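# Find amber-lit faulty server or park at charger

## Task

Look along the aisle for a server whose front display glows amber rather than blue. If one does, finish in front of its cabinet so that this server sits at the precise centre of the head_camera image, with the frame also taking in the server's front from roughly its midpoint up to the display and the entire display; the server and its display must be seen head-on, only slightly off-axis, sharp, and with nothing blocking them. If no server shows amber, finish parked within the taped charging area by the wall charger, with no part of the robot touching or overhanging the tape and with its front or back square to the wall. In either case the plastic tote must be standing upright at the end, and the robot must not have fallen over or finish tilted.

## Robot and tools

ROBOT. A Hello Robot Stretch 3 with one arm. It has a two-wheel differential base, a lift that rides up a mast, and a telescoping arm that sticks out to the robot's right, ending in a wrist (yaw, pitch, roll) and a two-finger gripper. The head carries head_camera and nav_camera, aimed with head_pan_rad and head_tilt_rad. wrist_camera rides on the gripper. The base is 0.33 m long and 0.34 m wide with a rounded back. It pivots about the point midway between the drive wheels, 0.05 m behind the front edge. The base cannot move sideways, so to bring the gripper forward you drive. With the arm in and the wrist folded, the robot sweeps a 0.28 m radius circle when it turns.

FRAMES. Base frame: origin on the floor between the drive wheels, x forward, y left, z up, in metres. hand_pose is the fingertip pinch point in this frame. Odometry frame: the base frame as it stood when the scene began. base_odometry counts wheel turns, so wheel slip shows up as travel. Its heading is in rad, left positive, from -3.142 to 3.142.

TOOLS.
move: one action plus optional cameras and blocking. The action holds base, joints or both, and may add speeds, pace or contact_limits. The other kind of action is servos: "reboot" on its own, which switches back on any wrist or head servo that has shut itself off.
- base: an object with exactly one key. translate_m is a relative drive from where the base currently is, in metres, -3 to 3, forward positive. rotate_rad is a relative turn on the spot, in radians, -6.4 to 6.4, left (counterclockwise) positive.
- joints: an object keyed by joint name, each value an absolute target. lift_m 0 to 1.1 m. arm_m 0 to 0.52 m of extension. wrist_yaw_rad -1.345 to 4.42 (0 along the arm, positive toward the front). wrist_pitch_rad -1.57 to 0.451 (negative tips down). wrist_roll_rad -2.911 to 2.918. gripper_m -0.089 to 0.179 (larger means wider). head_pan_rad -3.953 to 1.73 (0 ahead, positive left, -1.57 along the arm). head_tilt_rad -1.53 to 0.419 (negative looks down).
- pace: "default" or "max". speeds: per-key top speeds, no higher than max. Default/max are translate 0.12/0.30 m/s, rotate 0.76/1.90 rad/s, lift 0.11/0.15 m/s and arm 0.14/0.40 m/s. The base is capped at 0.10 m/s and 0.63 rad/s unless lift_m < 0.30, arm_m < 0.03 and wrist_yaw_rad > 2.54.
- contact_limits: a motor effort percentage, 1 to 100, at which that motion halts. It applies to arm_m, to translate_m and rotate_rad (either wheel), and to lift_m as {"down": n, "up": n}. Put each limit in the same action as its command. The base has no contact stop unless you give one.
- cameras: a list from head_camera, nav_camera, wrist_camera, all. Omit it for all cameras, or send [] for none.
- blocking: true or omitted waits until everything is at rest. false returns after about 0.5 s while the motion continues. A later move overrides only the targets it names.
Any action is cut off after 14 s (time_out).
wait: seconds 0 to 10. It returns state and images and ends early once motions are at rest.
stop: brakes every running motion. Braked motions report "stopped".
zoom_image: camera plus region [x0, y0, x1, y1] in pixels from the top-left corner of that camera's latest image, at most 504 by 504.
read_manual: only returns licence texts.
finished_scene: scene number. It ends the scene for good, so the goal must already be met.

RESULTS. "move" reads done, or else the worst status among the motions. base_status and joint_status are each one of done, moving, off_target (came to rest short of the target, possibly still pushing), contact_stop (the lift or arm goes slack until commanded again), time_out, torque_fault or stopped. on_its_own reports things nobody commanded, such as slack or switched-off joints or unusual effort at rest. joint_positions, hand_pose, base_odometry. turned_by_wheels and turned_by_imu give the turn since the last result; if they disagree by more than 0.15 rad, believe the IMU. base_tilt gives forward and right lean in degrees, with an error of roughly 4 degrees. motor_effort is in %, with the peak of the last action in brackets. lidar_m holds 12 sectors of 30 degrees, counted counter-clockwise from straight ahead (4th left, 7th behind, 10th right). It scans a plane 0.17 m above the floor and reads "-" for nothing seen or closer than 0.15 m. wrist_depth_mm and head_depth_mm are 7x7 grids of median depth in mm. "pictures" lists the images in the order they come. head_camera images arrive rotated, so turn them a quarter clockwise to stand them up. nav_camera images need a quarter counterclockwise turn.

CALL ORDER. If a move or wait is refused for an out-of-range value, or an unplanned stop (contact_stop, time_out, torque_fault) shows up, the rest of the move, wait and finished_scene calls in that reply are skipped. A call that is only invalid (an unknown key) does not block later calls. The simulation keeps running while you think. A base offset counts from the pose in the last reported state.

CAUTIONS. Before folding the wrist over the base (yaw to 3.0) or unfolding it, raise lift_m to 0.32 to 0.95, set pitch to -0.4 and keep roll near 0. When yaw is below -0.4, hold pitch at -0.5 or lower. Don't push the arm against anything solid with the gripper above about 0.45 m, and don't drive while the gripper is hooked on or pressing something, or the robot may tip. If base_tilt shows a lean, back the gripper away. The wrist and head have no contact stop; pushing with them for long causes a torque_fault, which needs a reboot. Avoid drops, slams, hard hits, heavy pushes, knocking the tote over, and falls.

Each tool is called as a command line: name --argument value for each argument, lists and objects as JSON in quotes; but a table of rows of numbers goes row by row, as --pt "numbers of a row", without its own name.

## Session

move --cameras '["head_camera", "nav_camera"]'

move --joints '{"head_pan_rad": -1.5, "head_tilt_rad": -0.3}' --pace "max" --cameras '["head_camera", "nav_camera"]'

move --joints '{"head_pan_rad": 1.5, "head_tilt_rad": -0.3}' --pace "max" --cameras '["head_camera", "nav_camera"]'

Scene clock: 0.00 s.
base_odometry: x=+0.000 y=+0.000 heading=+0.000
turned_by_wheels: +0.000
turned_by_imu: +0.000
base_tilt: forward=+0.9 right=-1.6
lidar_m: 1.43 1.15 0.88 0.86 0.91 1.32 1.86 1.07 1.43 1.12 0.68 0.92
head_depth_mm: 1477 1482 1483 1489 1492 1496 1492 / 1493 1490 1500 1504 1504 1511 1513 / 1507 1500 1512 1518 1517 1517 1524 / 1526 1524 1520 1534 1529 1532 1492 / 1531 1538 1543 1534 1542 1556 1465 / 1541 1552 1554 1562 1561 1567 1567 / 1558 1565 1568 1570 1578 1573 1583
base_status: not commanded
joint_positions: lift_m=+0.459 arm_m=+0.001 wrist_yaw_rad=+2.956 wrist_pitch_rad=-0.558 wrist_roll_rad=+0.000 gripper_m=+0.037 head_pan_rad=+0.000 head_tilt_rad=-0.003
joint_status: not commanded
measured_speeds: all 0
motor_effort: left_wheel=-0.1 right_wheel=-0.3 lift_m=+22.2 arm_m=-3.9 wrist_yaw_rad=+0.2 wrist_pitch_rad=+2.7 wrist_roll_rad=-0.1 gripper_m=+0.0 head_pan_rad=+0.2 head_tilt_rad=+8.3
hand_pose: x=+0.0166 y=+0.0556 z=+0.4417 quat_wxyz=(+0.257, +0.695, +0.131, +0.659) (m; base frame)
wrist_depth_mm: 137 144 - - - - - / 150 157 - - - - - / - 173 988 - - 992 977 / 884 198 849 852 839 810 822 / 752 713 231 713 700 718 691 / 663 658 128 610 128 622 627 / 577 578 333 408 550 565 556
pictures: head_camera (sideways), nav_camera (sideways)
Images, in order (width x height): head_camera 896x504, nav_camera 672x504.

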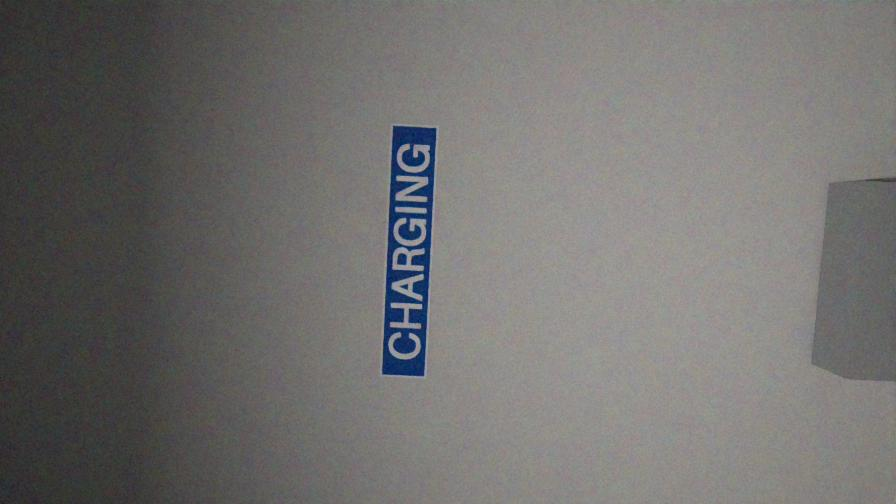

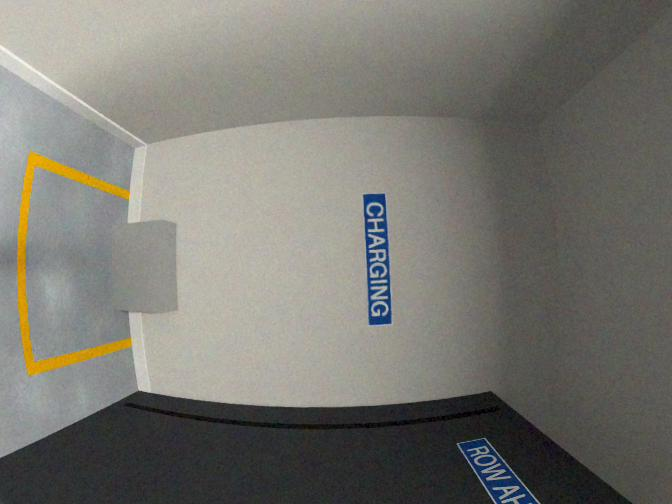

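Scene clock: 1.00 s.
move: done
base_odometry: x=+0.000 y=+0.000 heading=+0.000
turned_by_wheels: +0.000
turned_by_imu: +0.000
base_tilt: forward=+1.0 right=-1.5
lidar_m: 1.43 1.15 0.88 0.86 0.91 1.33 1.86 1.07 1.44 1.12 0.68 0.92
head_depth_mm: 3175 3338 3443 3529 2622 1879 1463 / 3234 3349 3588 3725 2615 1855 1454 / 3239 3391 3570 3720 2583 1850 1441 / 2025 2157 2792 2997 2480 1834 1437 / 1299 1383 1476 1595 1725 1638 1424 / 914 958 1001 1055 1108 1167 1232 / 706 732 758 662 688 735 789
base_status: not commanded
joint_positions: lift_m=+0.459 arm_m=+0.001 wrist_yaw_rad=+2.956 wrist_pitch_rad=-0.558 wrist_roll_rad=+0.000 gripper_m=+0.037 head_pan_rad=-1.535 head_tilt_rad=-0.300
joint_status: all done
measured_speeds: all 0
motor_effort: left_wheel=+0.2(1.8) right_wheel=-0.1(0.6) lift_m=+23.5(23.5) arm_m=-5.1(5.1) wrist_yaw_rad=+0.4(0.7) wrist_pitch_rad=+2.3(2.9) wrist_roll_rad=+0.2(0.3) gripper_m=+0.2(0.5) head_pan_rad=+1.8(4.7) head_tilt_rad=-1.7(5.8)
hand_pose: x=+0.0166 y=+0.0556 z=+0.4417 quat_wxyz=(+0.257, +0.695, +0.131, +0.659) (m; base frame)
wrist_depth_mm: 137 143 - - - - - / 150 157 - - - - - / - 173 - - - 991 966 / 884 198 834 849 834 820 804 / 754 720 231 716 699 713 702 / 672 652 128 621 128 631 619 / 588 585 335 414 555 560 560
pictures: head_camera (sideways), nav_camera (sideways)
Images, in order (width x height): head_camera 896x504, nav_camera 672x504.

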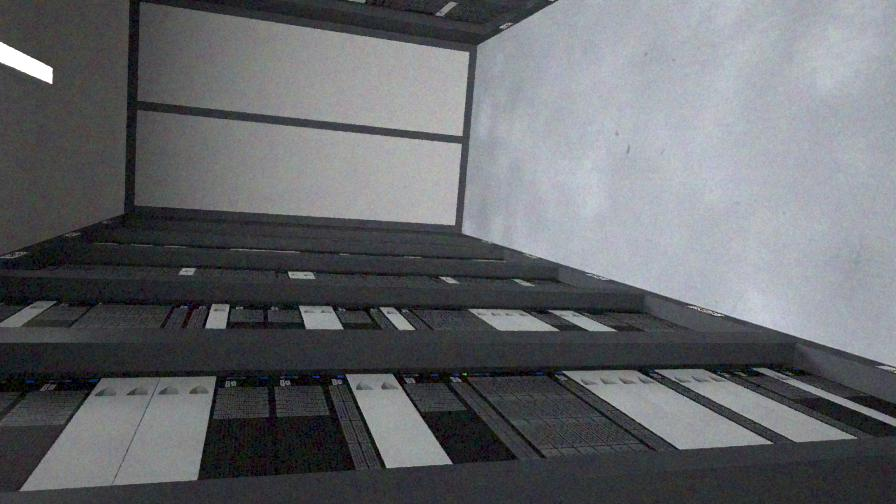

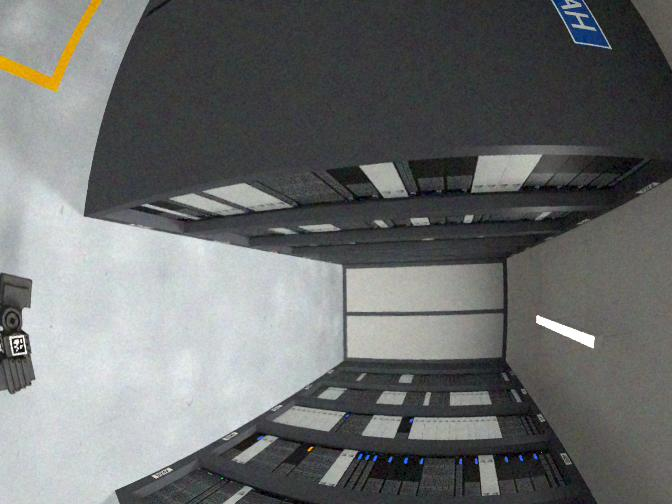

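Scene clock: 3.57 s.
move: done
base_odometry: x=+0.000 y=+0.000 heading=+0.000
turned_by_wheels: +0.000
turned_by_imu: +0.001
base_tilt: forward=+1.1 right=-1.7
lidar_m: 1.43 1.15 0.88 0.86 0.91 1.32 1.87 1.07 1.44 1.12 0.68 0.92
head_depth_mm: 706 749 792 846 904 974 1054 / 709 752 796 847 908 977 1061 / 710 751 801 852 914 986 1064 / 714 757 804 855 918 987 1070 / 716 759 808 859 923 993 1076 / 719 763 811 863 924 997 1079 / 722 764 813 867 930 1004 1085
base_status: not commanded
joint_positions: lift_m=+0.459 arm_m=+0.001 wrist_yaw_rad=+2.956 wrist_pitch_rad=-0.558 wrist_roll_rad=+0.000 gripper_m=+0.037 head_pan_rad=+1.512 head_tilt_rad=-0.300
joint_status: all done
measured_speeds: translate_m=+0.000 rotate_rad=+0.000 lift_m=+0.000 arm_m=+0.000 wrist_yaw_rad=+0.000 wrist_pitch_rad=+0.000 wrist_roll_rad=+0.000 head_pan_rad=-0.024 head_tilt_rad=+0.000
motor_effort: left_wheel=+0.0(1.0) right_wheel=-0.6(0.8) lift_m=+26.9(26.9) arm_m=-8.0(8.4) wrist_yaw_rad=+0.3(0.9) wrist_pitch_rad=+2.7(3.0) wrist_roll_rad=+0.3(0.3) gripper_m=-0.3(0.6) head_pan_rad=-2.7(5.0) head_tilt_rad=-1.4(4.5)
hand_pose: x=+0.0166 y=+0.0556 z=+0.4417 quat_wxyz=(+0.257, +0.695, +0.131, +0.659) (m; base frame)
wrist_depth_mm: 137 143 - - - - - / 149 157 - - - - - / - 174 - - - 958 966 / 891 198 841 840 845 841 827 / 758 714 231 720 699 707 714 / 654 656 128 613 128 626 624 / 600 576 333 412 555 558 553
pictures: head_camera (sideways), nav_camera (sideways)
Images, in order (width x height): head_camera 896x504, nav_camera 672x504.

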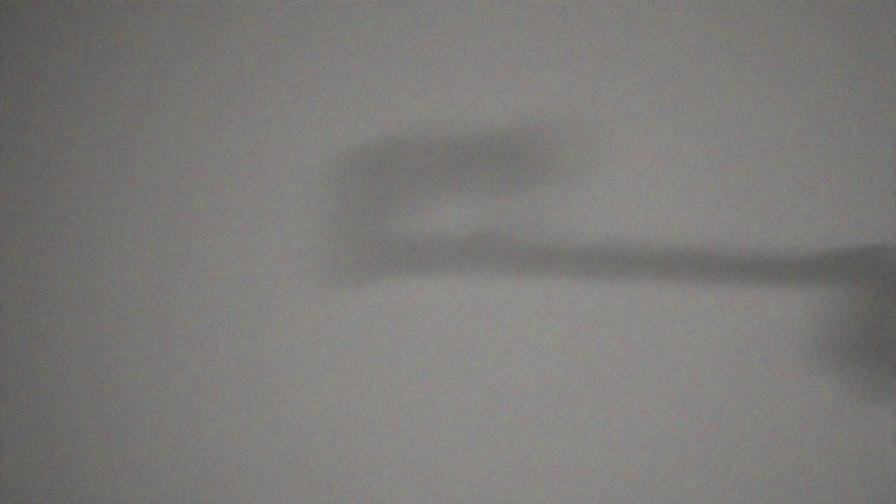

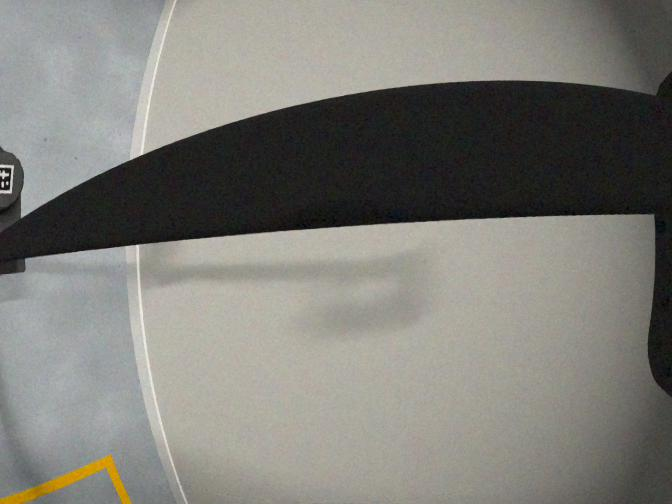

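move --base '{"rotate_rad": -1.7}' --joints '{"head_pan_rad": 0.1, "head_tilt_rad": -0.3, "lift_m": 0.27}' --pace "max"

move --joints '{"head_pan_rad": -0.65, "head_tilt_rad": -0.35}' --pace "max"

Scene clock: 31.27 s.
move: done
base_odometry: x=+0.000 y=+0.000 heading=-1.700
turned_by_wheels: -1.700
turned_by_imu: -1.727
base_tilt: forward=+1.0 right=-1.6
lidar_m: 1.77 0.68 0.80 1.43 1.31 0.91 0.86 0.88 1.16 2.16 1.07 1.26
head_depth_mm: 3211 3093 3089 2890 2475 1880 1455 / 3243 3373 3574 3696 2575 1862 1454 / 3257 3385 3573 3721 2549 1848 1447 / 3297 3380 3635 3811 2563 1822 1435 / 1813 2037 2180 2320 2233 1818 1426 / 1001 1052 1120 1185 1271 1369 1343 / 860 885 911 944 976 1011 1047
base_status: done
joint_positions: lift_m=+0.270 arm_m=+0.001 wrist_yaw_rad=+2.956 wrist_pitch_rad=-0.559 wrist_roll_rad=+0.000 gripper_m=+0.037 head_pan_rad=+0.096 head_tilt_rad=-0.300
joint_status: all done
measured_speeds: all 0
motor_effort: left_wheel=+6.9(18.9) right_wheel=-11.1(17.1) lift_m=+26.9(27.2) arm_m=-17.0(17.1) wrist_yaw_rad=+0.6(0.7) wrist_pitch_rad=+2.7(3.2) wrist_roll_rad=+0.2(0.3) gripper_m=-0.2(0.7) head_pan_rad=+2.6(4.7) head_tilt_rad=-1.9(4.5)
hand_pose: x=+0.0166 y=+0.0554 z=+0.2525 quat_wxyz=(+0.258, +0.695, +0.131, +0.659) (m; base frame)
wrist_depth_mm: 137 147 - - - 794 592 / 155 157 860 839 821 768 605 / 719 173 685 678 664 656 619 / 589 199 555 572 563 554 549 / 502 278 228 276 465 472 472 / 259 255 128 244 128 420 416 / 229 226 215 218 368 372 371
pictures: head_camera (sideways), nav_camera (sideways), wrist_camera
Images, in order (width x height): head_camera 896x504, nav_camera 672x504, wrist_camera 644x364.

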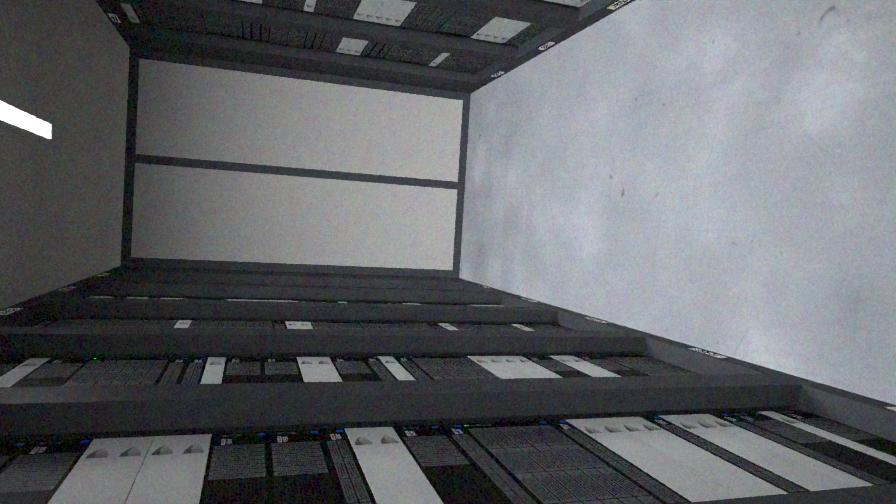

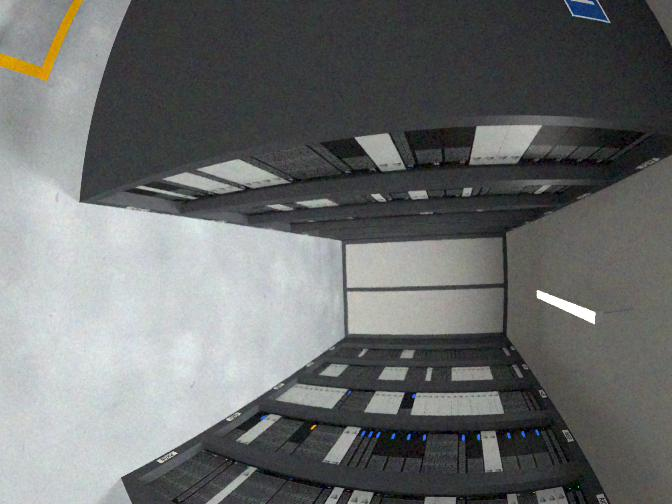

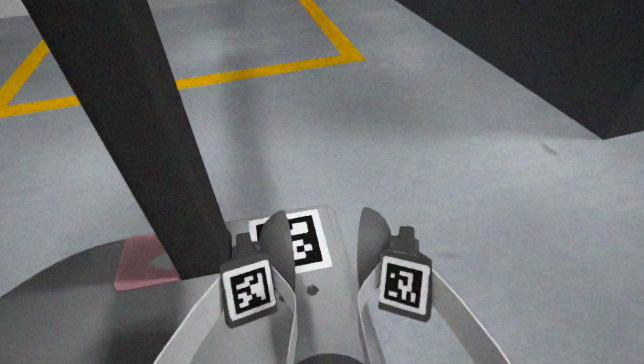

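Scene clock: 32.10 s.
move: done
base_odometry: x=+0.000 y=+0.000 heading=-1.700
turned_by_wheels: +0.000
turned_by_imu: +0.000
base_tilt: forward=+0.8 right=-1.7
lidar_m: 1.77 0.67 0.80 1.43 1.31 0.91 0.86 0.88 1.16 2.16 1.07 1.26
head_depth_mm: 867 940 1043 1183 1355 1584 1401 / 988 1034 1065 1099 1189 1311 1381 / 1086 1147 1210 1277 1352 1434 1354 / 1195 1274 1359 1451 1560 1610 1376 / 1386 1473 1578 1698 1837 1717 1367 / 1575 1687 1821 1983 2076 1708 1367 / 1891 2044 2247 2458 2284 1707 1356
base_status: not commanded
joint_positions: lift_m=+0.270 arm_m=+0.001 wrist_yaw_rad=+2.956 wrist_pitch_rad=-0.559 wrist_roll_rad=+0.000 gripper_m=+0.037 head_pan_rad=-0.666 head_tilt_rad=-0.350
joint_status: all done
measured_speeds: all 0
motor_effort: left_wheel=+6.8(8.4) right_wheel=-10.5(11.2) lift_m=+32.1(32.1) arm_m=-15.6(17.0) wrist_yaw_rad=+0.5(0.5) wrist_pitch_rad=+2.8(3.2) wrist_roll_rad=+0.3(0.3) gripper_m=+0.4(0.6) head_pan_rad=+0.1(5.5) head_tilt_rad=-2.2(6.6)
hand_pose: x=+0.0166 y=+0.0554 z=+0.2525 quat_wxyz=(+0.258, +0.695, +0.131, +0.659) (m; base frame)
wrist_depth_mm: 138 147 - - - 786 595 / 154 157 850 838 827 776 601 / 711 173 691 678 658 659 619 / 591 198 555 566 563 552 546 / 509 277 228 279 468 472 471 / 257 256 128 243 128 419 418 / 228 227 215 217 370 371 370
pictures: head_camera (sideways), nav_camera (sideways), wrist_camera
Images, in order (width x height): head_camera 896x504, nav_camera 672x504, wrist_camera 644x364.

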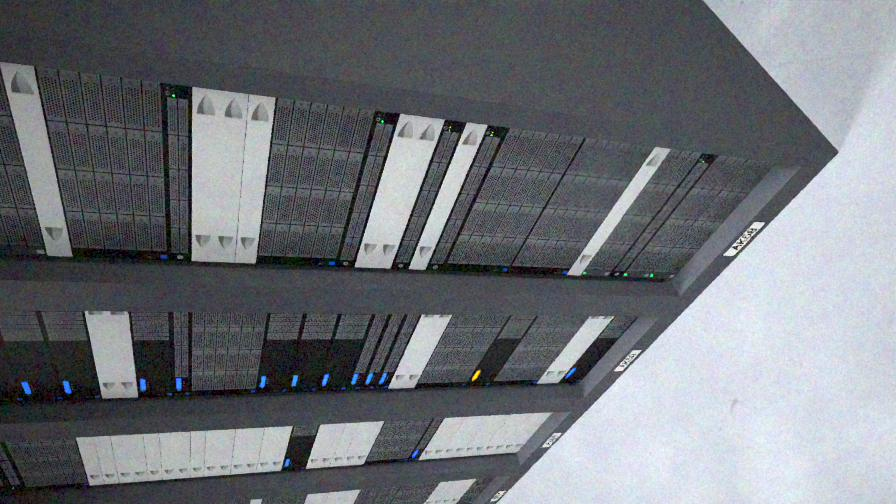

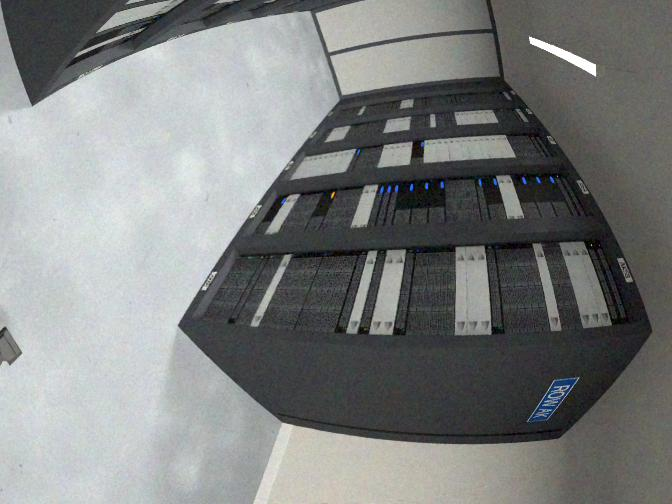

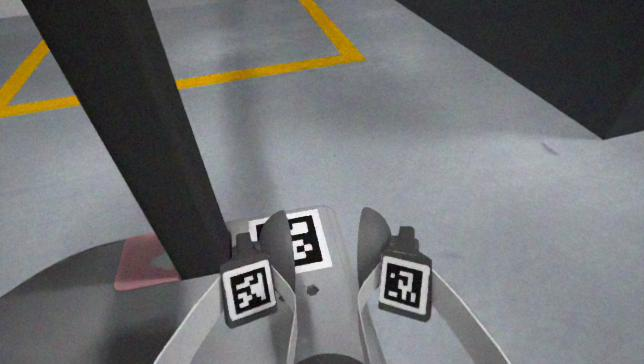

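move --base '{"rotate_rad": 0.05}' --joints '{"head_pan_rad": -1.57, "head_tilt_rad": -0.62}' --pace "max" --cameras '[]'

move --base '{"translate_m": 1.42}' --speeds '{"translate_m": 0.2}' --contact_limits '{"translate_m": 45}'

Scene clock: 52.17 s.
move: done
base_odometry: x=+0.000 y=+0.000 heading=-1.650
turned_by_wheels: +0.050
turned_by_imu: +0.052
base_tilt: forward=+1.2 right=-1.5
lidar_m: 1.26 0.68 0.84 1.43 1.25 0.90 0.86 0.89 1.21 2.16 1.07 1.32
head_depth_mm: 1787 1986 2193 2092 1702 1399 1181 / 1776 1973 2242 2079 1701 1385 1175 / 1775 1980 2249 2148 1683 1386 1174 / 1786 1981 2247 2142 1677 1371 1162 / 1798 1991 2246 2113 1655 1369 1160 / 1790 1988 2207 2103 1651 1363 1155 / 1688 1724 1749 1792 1590 1356 1151
base_status: done
joint_positions: lift_m=+0.270 arm_m=+0.001 wrist_yaw_rad=+2.956 wrist_pitch_rad=-0.559 wrist_roll_rad=+0.000 gripper_m=+0.037 head_pan_rad=-1.588 head_tilt_rad=-0.626
joint_status: all done
measured_speeds: all 0
motor_effort: left_wheel=-5.1(6.3) right_wheel=+4.7(7.1) lift_m=+33.1(35.2) arm_m=-14.9(15.5) wrist_yaw_rad=+0.5(0.6) wrist_pitch_rad=+2.7(3.1) wrist_roll_rad=+0.1(0.3) gripper_m=-0.2(0.6) head_pan_rad=-0.5(5.7) head_tilt_rad=-3.2(5.8)
hand_pose: x=+0.0166 y=+0.0554 z=+0.2525 quat_wxyz=(+0.258, +0.695, +0.131, +0.659) (m; base frame)
wrist_depth_mm: 137 147 - - - 841 617 / 154 158 853 834 825 772 633 / 718 173 682 682 667 653 615 / 592 198 556 567 552 551 545 / 515 278 229 278 472 476 466 / 257 254 128 245 128 420 413 / 228 227 215 218 372 373 371
pictures: none
No camera images: "cameras" was empty.

Scene clock: 61.20 s.
move: done
base_odometry: x=-0.112 y=-1.416 heading=-1.650
turned_by_wheels: +0.000
turned_by_imu: +0.009
base_tilt: forward=+0.9 right=-1.5
lidar_m: 1.51 0.46 0.39 0.38 0.39 0.53 2.28 2.35 0.90 0.89 0.93 1.27
head_depth_mm: 695 788 932 1072 1262 1388 1183 / 733 804 893 1031 1240 1390 1180 / 745 831 943 1084 1244 1360 1174 / 747 839 945 1088 1282 1375 1171 / 752 836 949 1088 1286 1372 1166 / 754 841 950 1097 1278 1364 1160 / 756 833 919 1055 1249 1357 1157
base_status: done
joint_positions: lift_m=+0.270 arm_m=+0.001 wrist_yaw_rad=+2.956 wrist_pitch_rad=-0.559 wrist_roll_rad=+0.000 gripper_m=+0.037 head_pan_rad=-1.570 head_tilt_rad=-0.620
joint_status: not commanded
measured_speeds: all 0
motor_effort: left_wheel=+4.9(11.0) right_wheel=+4.2(12.4) lift_m=+19.7(33.3) arm_m=-11.7(15.4) wrist_yaw_rad=-0.2(0.8) wrist_pitch_rad=+3.1(3.3) wrist_roll_rad=+0.3(0.4) gripper_m=-0.4(0.7) head_pan_rad=+3.2(3.8) head_tilt_rad=+3.8(4.7)
contact_limits: translate_m 45 (maximum 100)
hand_pose: x=+0.0166 y=+0.0554 z=+0.2525 quat_wxyz=(+0.258, +0.695, +0.131, +0.659) (m; base frame)
wrist_depth_mm: 137 148 397 420 442 450 483 / 154 157 442 471 498 485 569 / 375 173 489 523 534 532 - / 461 200 491 512 540 548 541 / 473 278 228 277 470 476 473 / 256 255 128 244 129 418 413 / 227 227 216 217 368 373 369
pictures: head_camera (sideways), nav_camera (sideways), wrist_camera
Images, in order (width x height): head_camera 896x504, nav_camera 672x504, wrist_camera 644x364.

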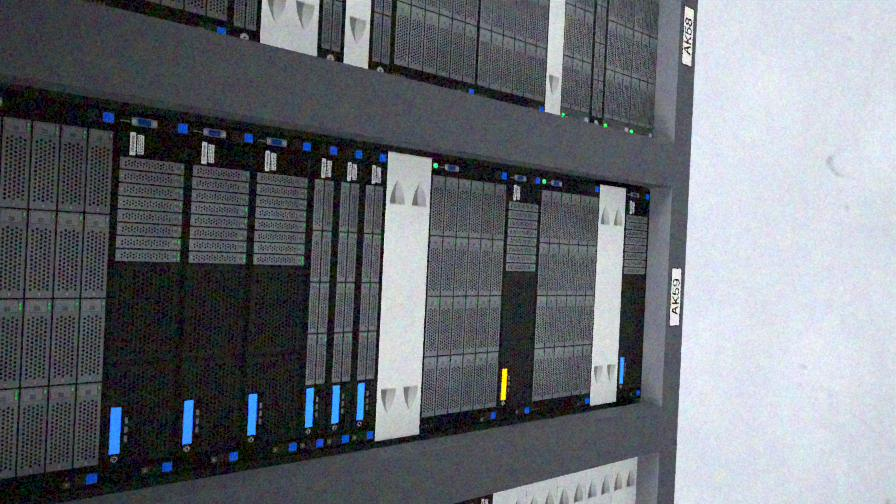

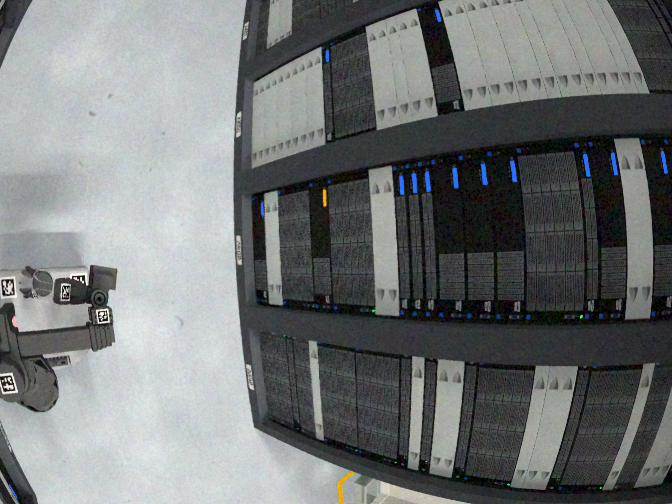

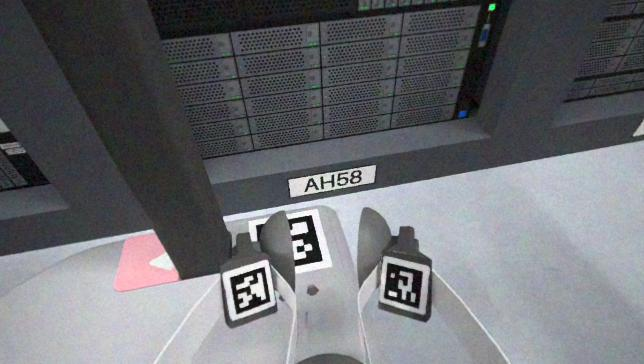

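move --base '{"rotate_rad": 1.03}' --joints '{"head_tilt_rad": -0.674}' --pace "max" --cameras '[]'

move --base '{"translate_m": 0.117}' --contact_limits '{"translate_m": 45}' --cameras '[]'

move --base '{"rotate_rad": -1.03}' --speeds '{"rotate_rad": 1.2}' --contact_limits '{"rotate_rad": 45}' --cameras '["head_camera"]'

zoom_image --camera "head_camera" --region '[398, 202, 498, 302]'

Scene clock: 75.33 s.
move: done
base_odometry: x=-0.112 y=-1.416 heading=-0.620
turned_by_wheels: +1.030
turned_by_imu: +1.049
base_tilt: forward=+0.9 right=-1.5
lidar_m: 0.40 0.38 0.36 0.53 2.29 2.35 0.91 0.89 0.93 1.27 1.56 0.47
head_depth_mm: 1008 1097 1185 1280 1401 1331 1157 / 1124 1204 1330 1473 1543 1349 1153 / 1338 1457 1606 1776 1616 1344 1156 / 1520 1669 1916 1972 1609 1339 1143 / 1862 2119 2356 1995 1593 1329 1147 / 2057 2297 2509 1982 1600 1334 1139 / 1976 2166 2381 1968 1573 1317 1130
base_status: done
joint_positions: lift_m=+0.270 arm_m=+0.001 wrist_yaw_rad=+2.956 wrist_pitch_rad=-0.559 wrist_roll_rad=+0.000 gripper_m=+0.037 head_pan_rad=-1.570 head_tilt_rad=-0.672
joint_status: all done
measured_speeds: all 0
motor_effort: left_wheel=-7.6(19.3) right_wheel=+10.6(16.9) lift_m=+21.3(21.4) arm_m=-13.6(13.6) wrist_yaw_rad=-0.1(0.6) wrist_pitch_rad=+2.3(3.3) wrist_roll_rad=+0.3(0.3) gripper_m=+0.2(0.7) head_pan_rad=+2.2(3.5) head_tilt_rad=-3.7(5.3)
hand_pose: x=+0.0166 y=+0.0554 z=+0.2525 quat_wxyz=(+0.258, +0.695, +0.131, +0.659) (m; base frame)
wrist_depth_mm: 137 147 791 591 396 373 317 / 154 158 788 650 445 403 337 / 706 173 689 630 497 433 356 / 596 198 555 562 518 442 380 / 507 277 229 280 467 441 388 / 257 254 128 244 128 415 380 / 228 227 216 219 372 376 371
pictures: none
No camera images: "cameras" was empty.

Scene clock: 77.60 s.
move: done
base_odometry: x=-0.017 y=-1.484 heading=-0.620
turned_by_wheels: +0.000
turned_by_imu: +0.001
base_tilt: forward=+0.8 right=-1.6
lidar_m: 0.29 0.28 0.29 0.32 0.85 2.42 1.01 1.00 1.01 1.35 0.94 0.35
head_depth_mm: 1109 1173 1290 1421 1497 1358 1157 / 1293 1392 1505 1606 1620 1344 1154 / 1445 1588 1772 1879 1616 1340 1153 / 1740 1939 2182 2004 1597 1335 1143 / 1985 2232 2455 1990 1597 1328 1141 / 2009 2256 2427 1989 1583 1320 1133 / 1921 2132 2321 1970 1578 1318 1132
base_status: done
joint_positions: lift_m=+0.270 arm_m=+0.001 wrist_yaw_rad=+2.956 wrist_pitch_rad=-0.559 wrist_roll_rad=+0.000 gripper_m=+0.037 head_pan_rad=-1.570 head_tilt_rad=-0.674
joint_status: not commanded
measured_speeds: all 0
motor_effort: left_wheel=+1.6(6.1) right_wheel=+9.9(16.2) lift_m=+21.6(22.2) arm_m=-16.7(17.5) wrist_yaw_rad=-0.5(0.8) wrist_pitch_rad=+2.7(3.3) wrist_roll_rad=+0.3(0.3) gripper_m=+0.4(0.5) head_pan_rad=+2.1(3.3) head_tilt_rad=-4.8(4.9)
contact_limits: translate_m 45 (maximum 100)
hand_pose: x=+0.0166 y=+0.0554 z=+0.2525 quat_wxyz=(+0.258, +0.695, +0.131, +0.659) (m; base frame)
wrist_depth_mm: 137 147 625 373 344 280 239 / 157 158 679 416 374 303 251 / 694 173 648 473 412 325 270 / 590 198 563 520 431 354 286 / 506 276 229 277 394 375 307 / 258 255 128 244 128 357 327 / 228 225 215 218 371 353 314
pictures: none
No camera images: "cameras" was empty.

Scene clock: 80.20 s.
move: done
base_odometry: x=-0.017 y=-1.484 heading=-1.650
turned_by_wheels: -1.029
turned_by_imu: -1.047
base_tilt: forward=+1.0 right=-1.5
lidar_m: 0.89 0.35 0.29 0.28 0.29 0.32 0.86 2.42 1.01 0.99 1.01 1.37
head_depth_mm: 794 879 1046 1243 1494 1354 1156 / 835 935 1051 1207 1460 1348 1153 / 837 938 1075 1257 1480 1338 1149 / 839 944 1076 1262 1485 1330 1145 / 838 945 1086 1271 1477 1335 1142 / 847 947 1074 1231 1466 1322 1137 / 799 915 1070 1280 1492 1318 1129
base_status: done
joint_positions: lift_m=+0.270 arm_m=+0.001 wrist_yaw_rad=+2.956 wrist_pitch_rad=-0.559 wrist_roll_rad=+0.000 gripper_m=+0.037 head_pan_rad=-1.570 head_tilt_rad=-0.674
joint_status: not commanded
measured_speeds: all 0
motor_effort: left_wheel=+8.5(16.5) right_wheel=-13.1(14.4) lift_m=+22.4(22.9) arm_m=-16.5(17.3) wrist_yaw_rad=-0.4(0.9) wrist_pitch_rad=+3.0(3.3) wrist_roll_rad=+0.0(0.3) gripper_m=+0.1(0.7) head_pan_rad=+1.6(3.1) head_tilt_rad=-4.0(5.5)
contact_limits: rotate_rad 45 (maximum 100)
hand_pose: x=+0.0166 y=+0.0554 z=+0.2525 quat_wxyz=(+0.258, +0.695, +0.131, +0.659) (m; base frame)
wrist_depth_mm: 137 148 303 319 339 352 315 / 154 158 336 351 378 381 359 / 336 173 371 400 430 411 431 / 365 200 416 439 461 448 - / 357 276 229 277 452 473 470 / 258 254 128 244 128 420 418 / 229 227 214 218 368 371 369
pictures: head_camera (sideways)
Images, in order (width x height): head_camera 896x504.

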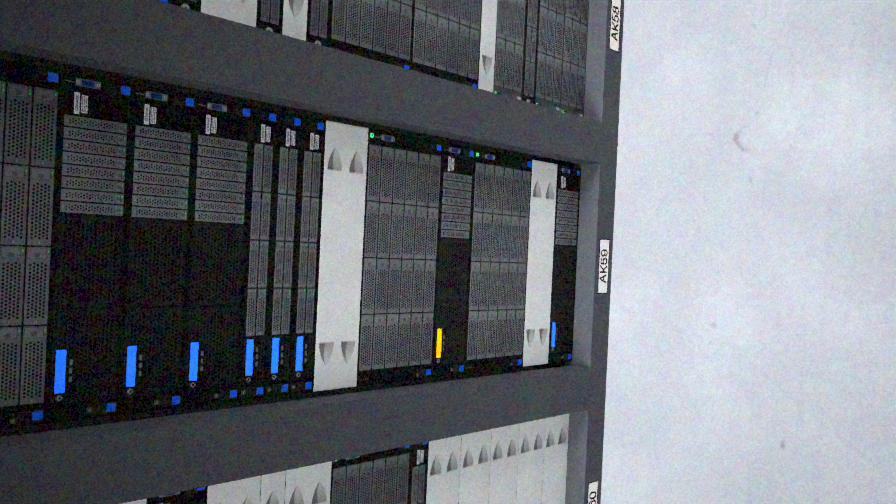

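Scaled by 5.040 from the camera's 896x504 image, which has a finer 1280x720 frame.

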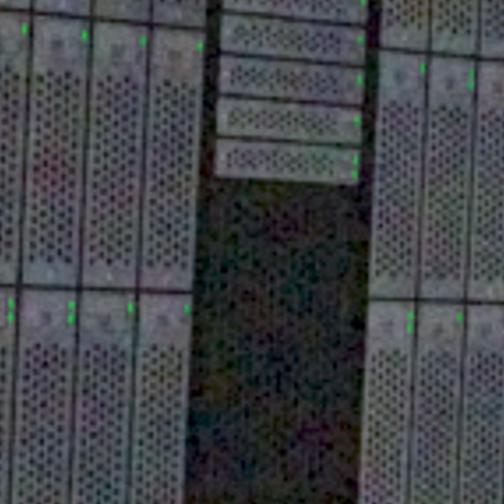

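finished_scene --scene 3

The scene is finished: the task was done.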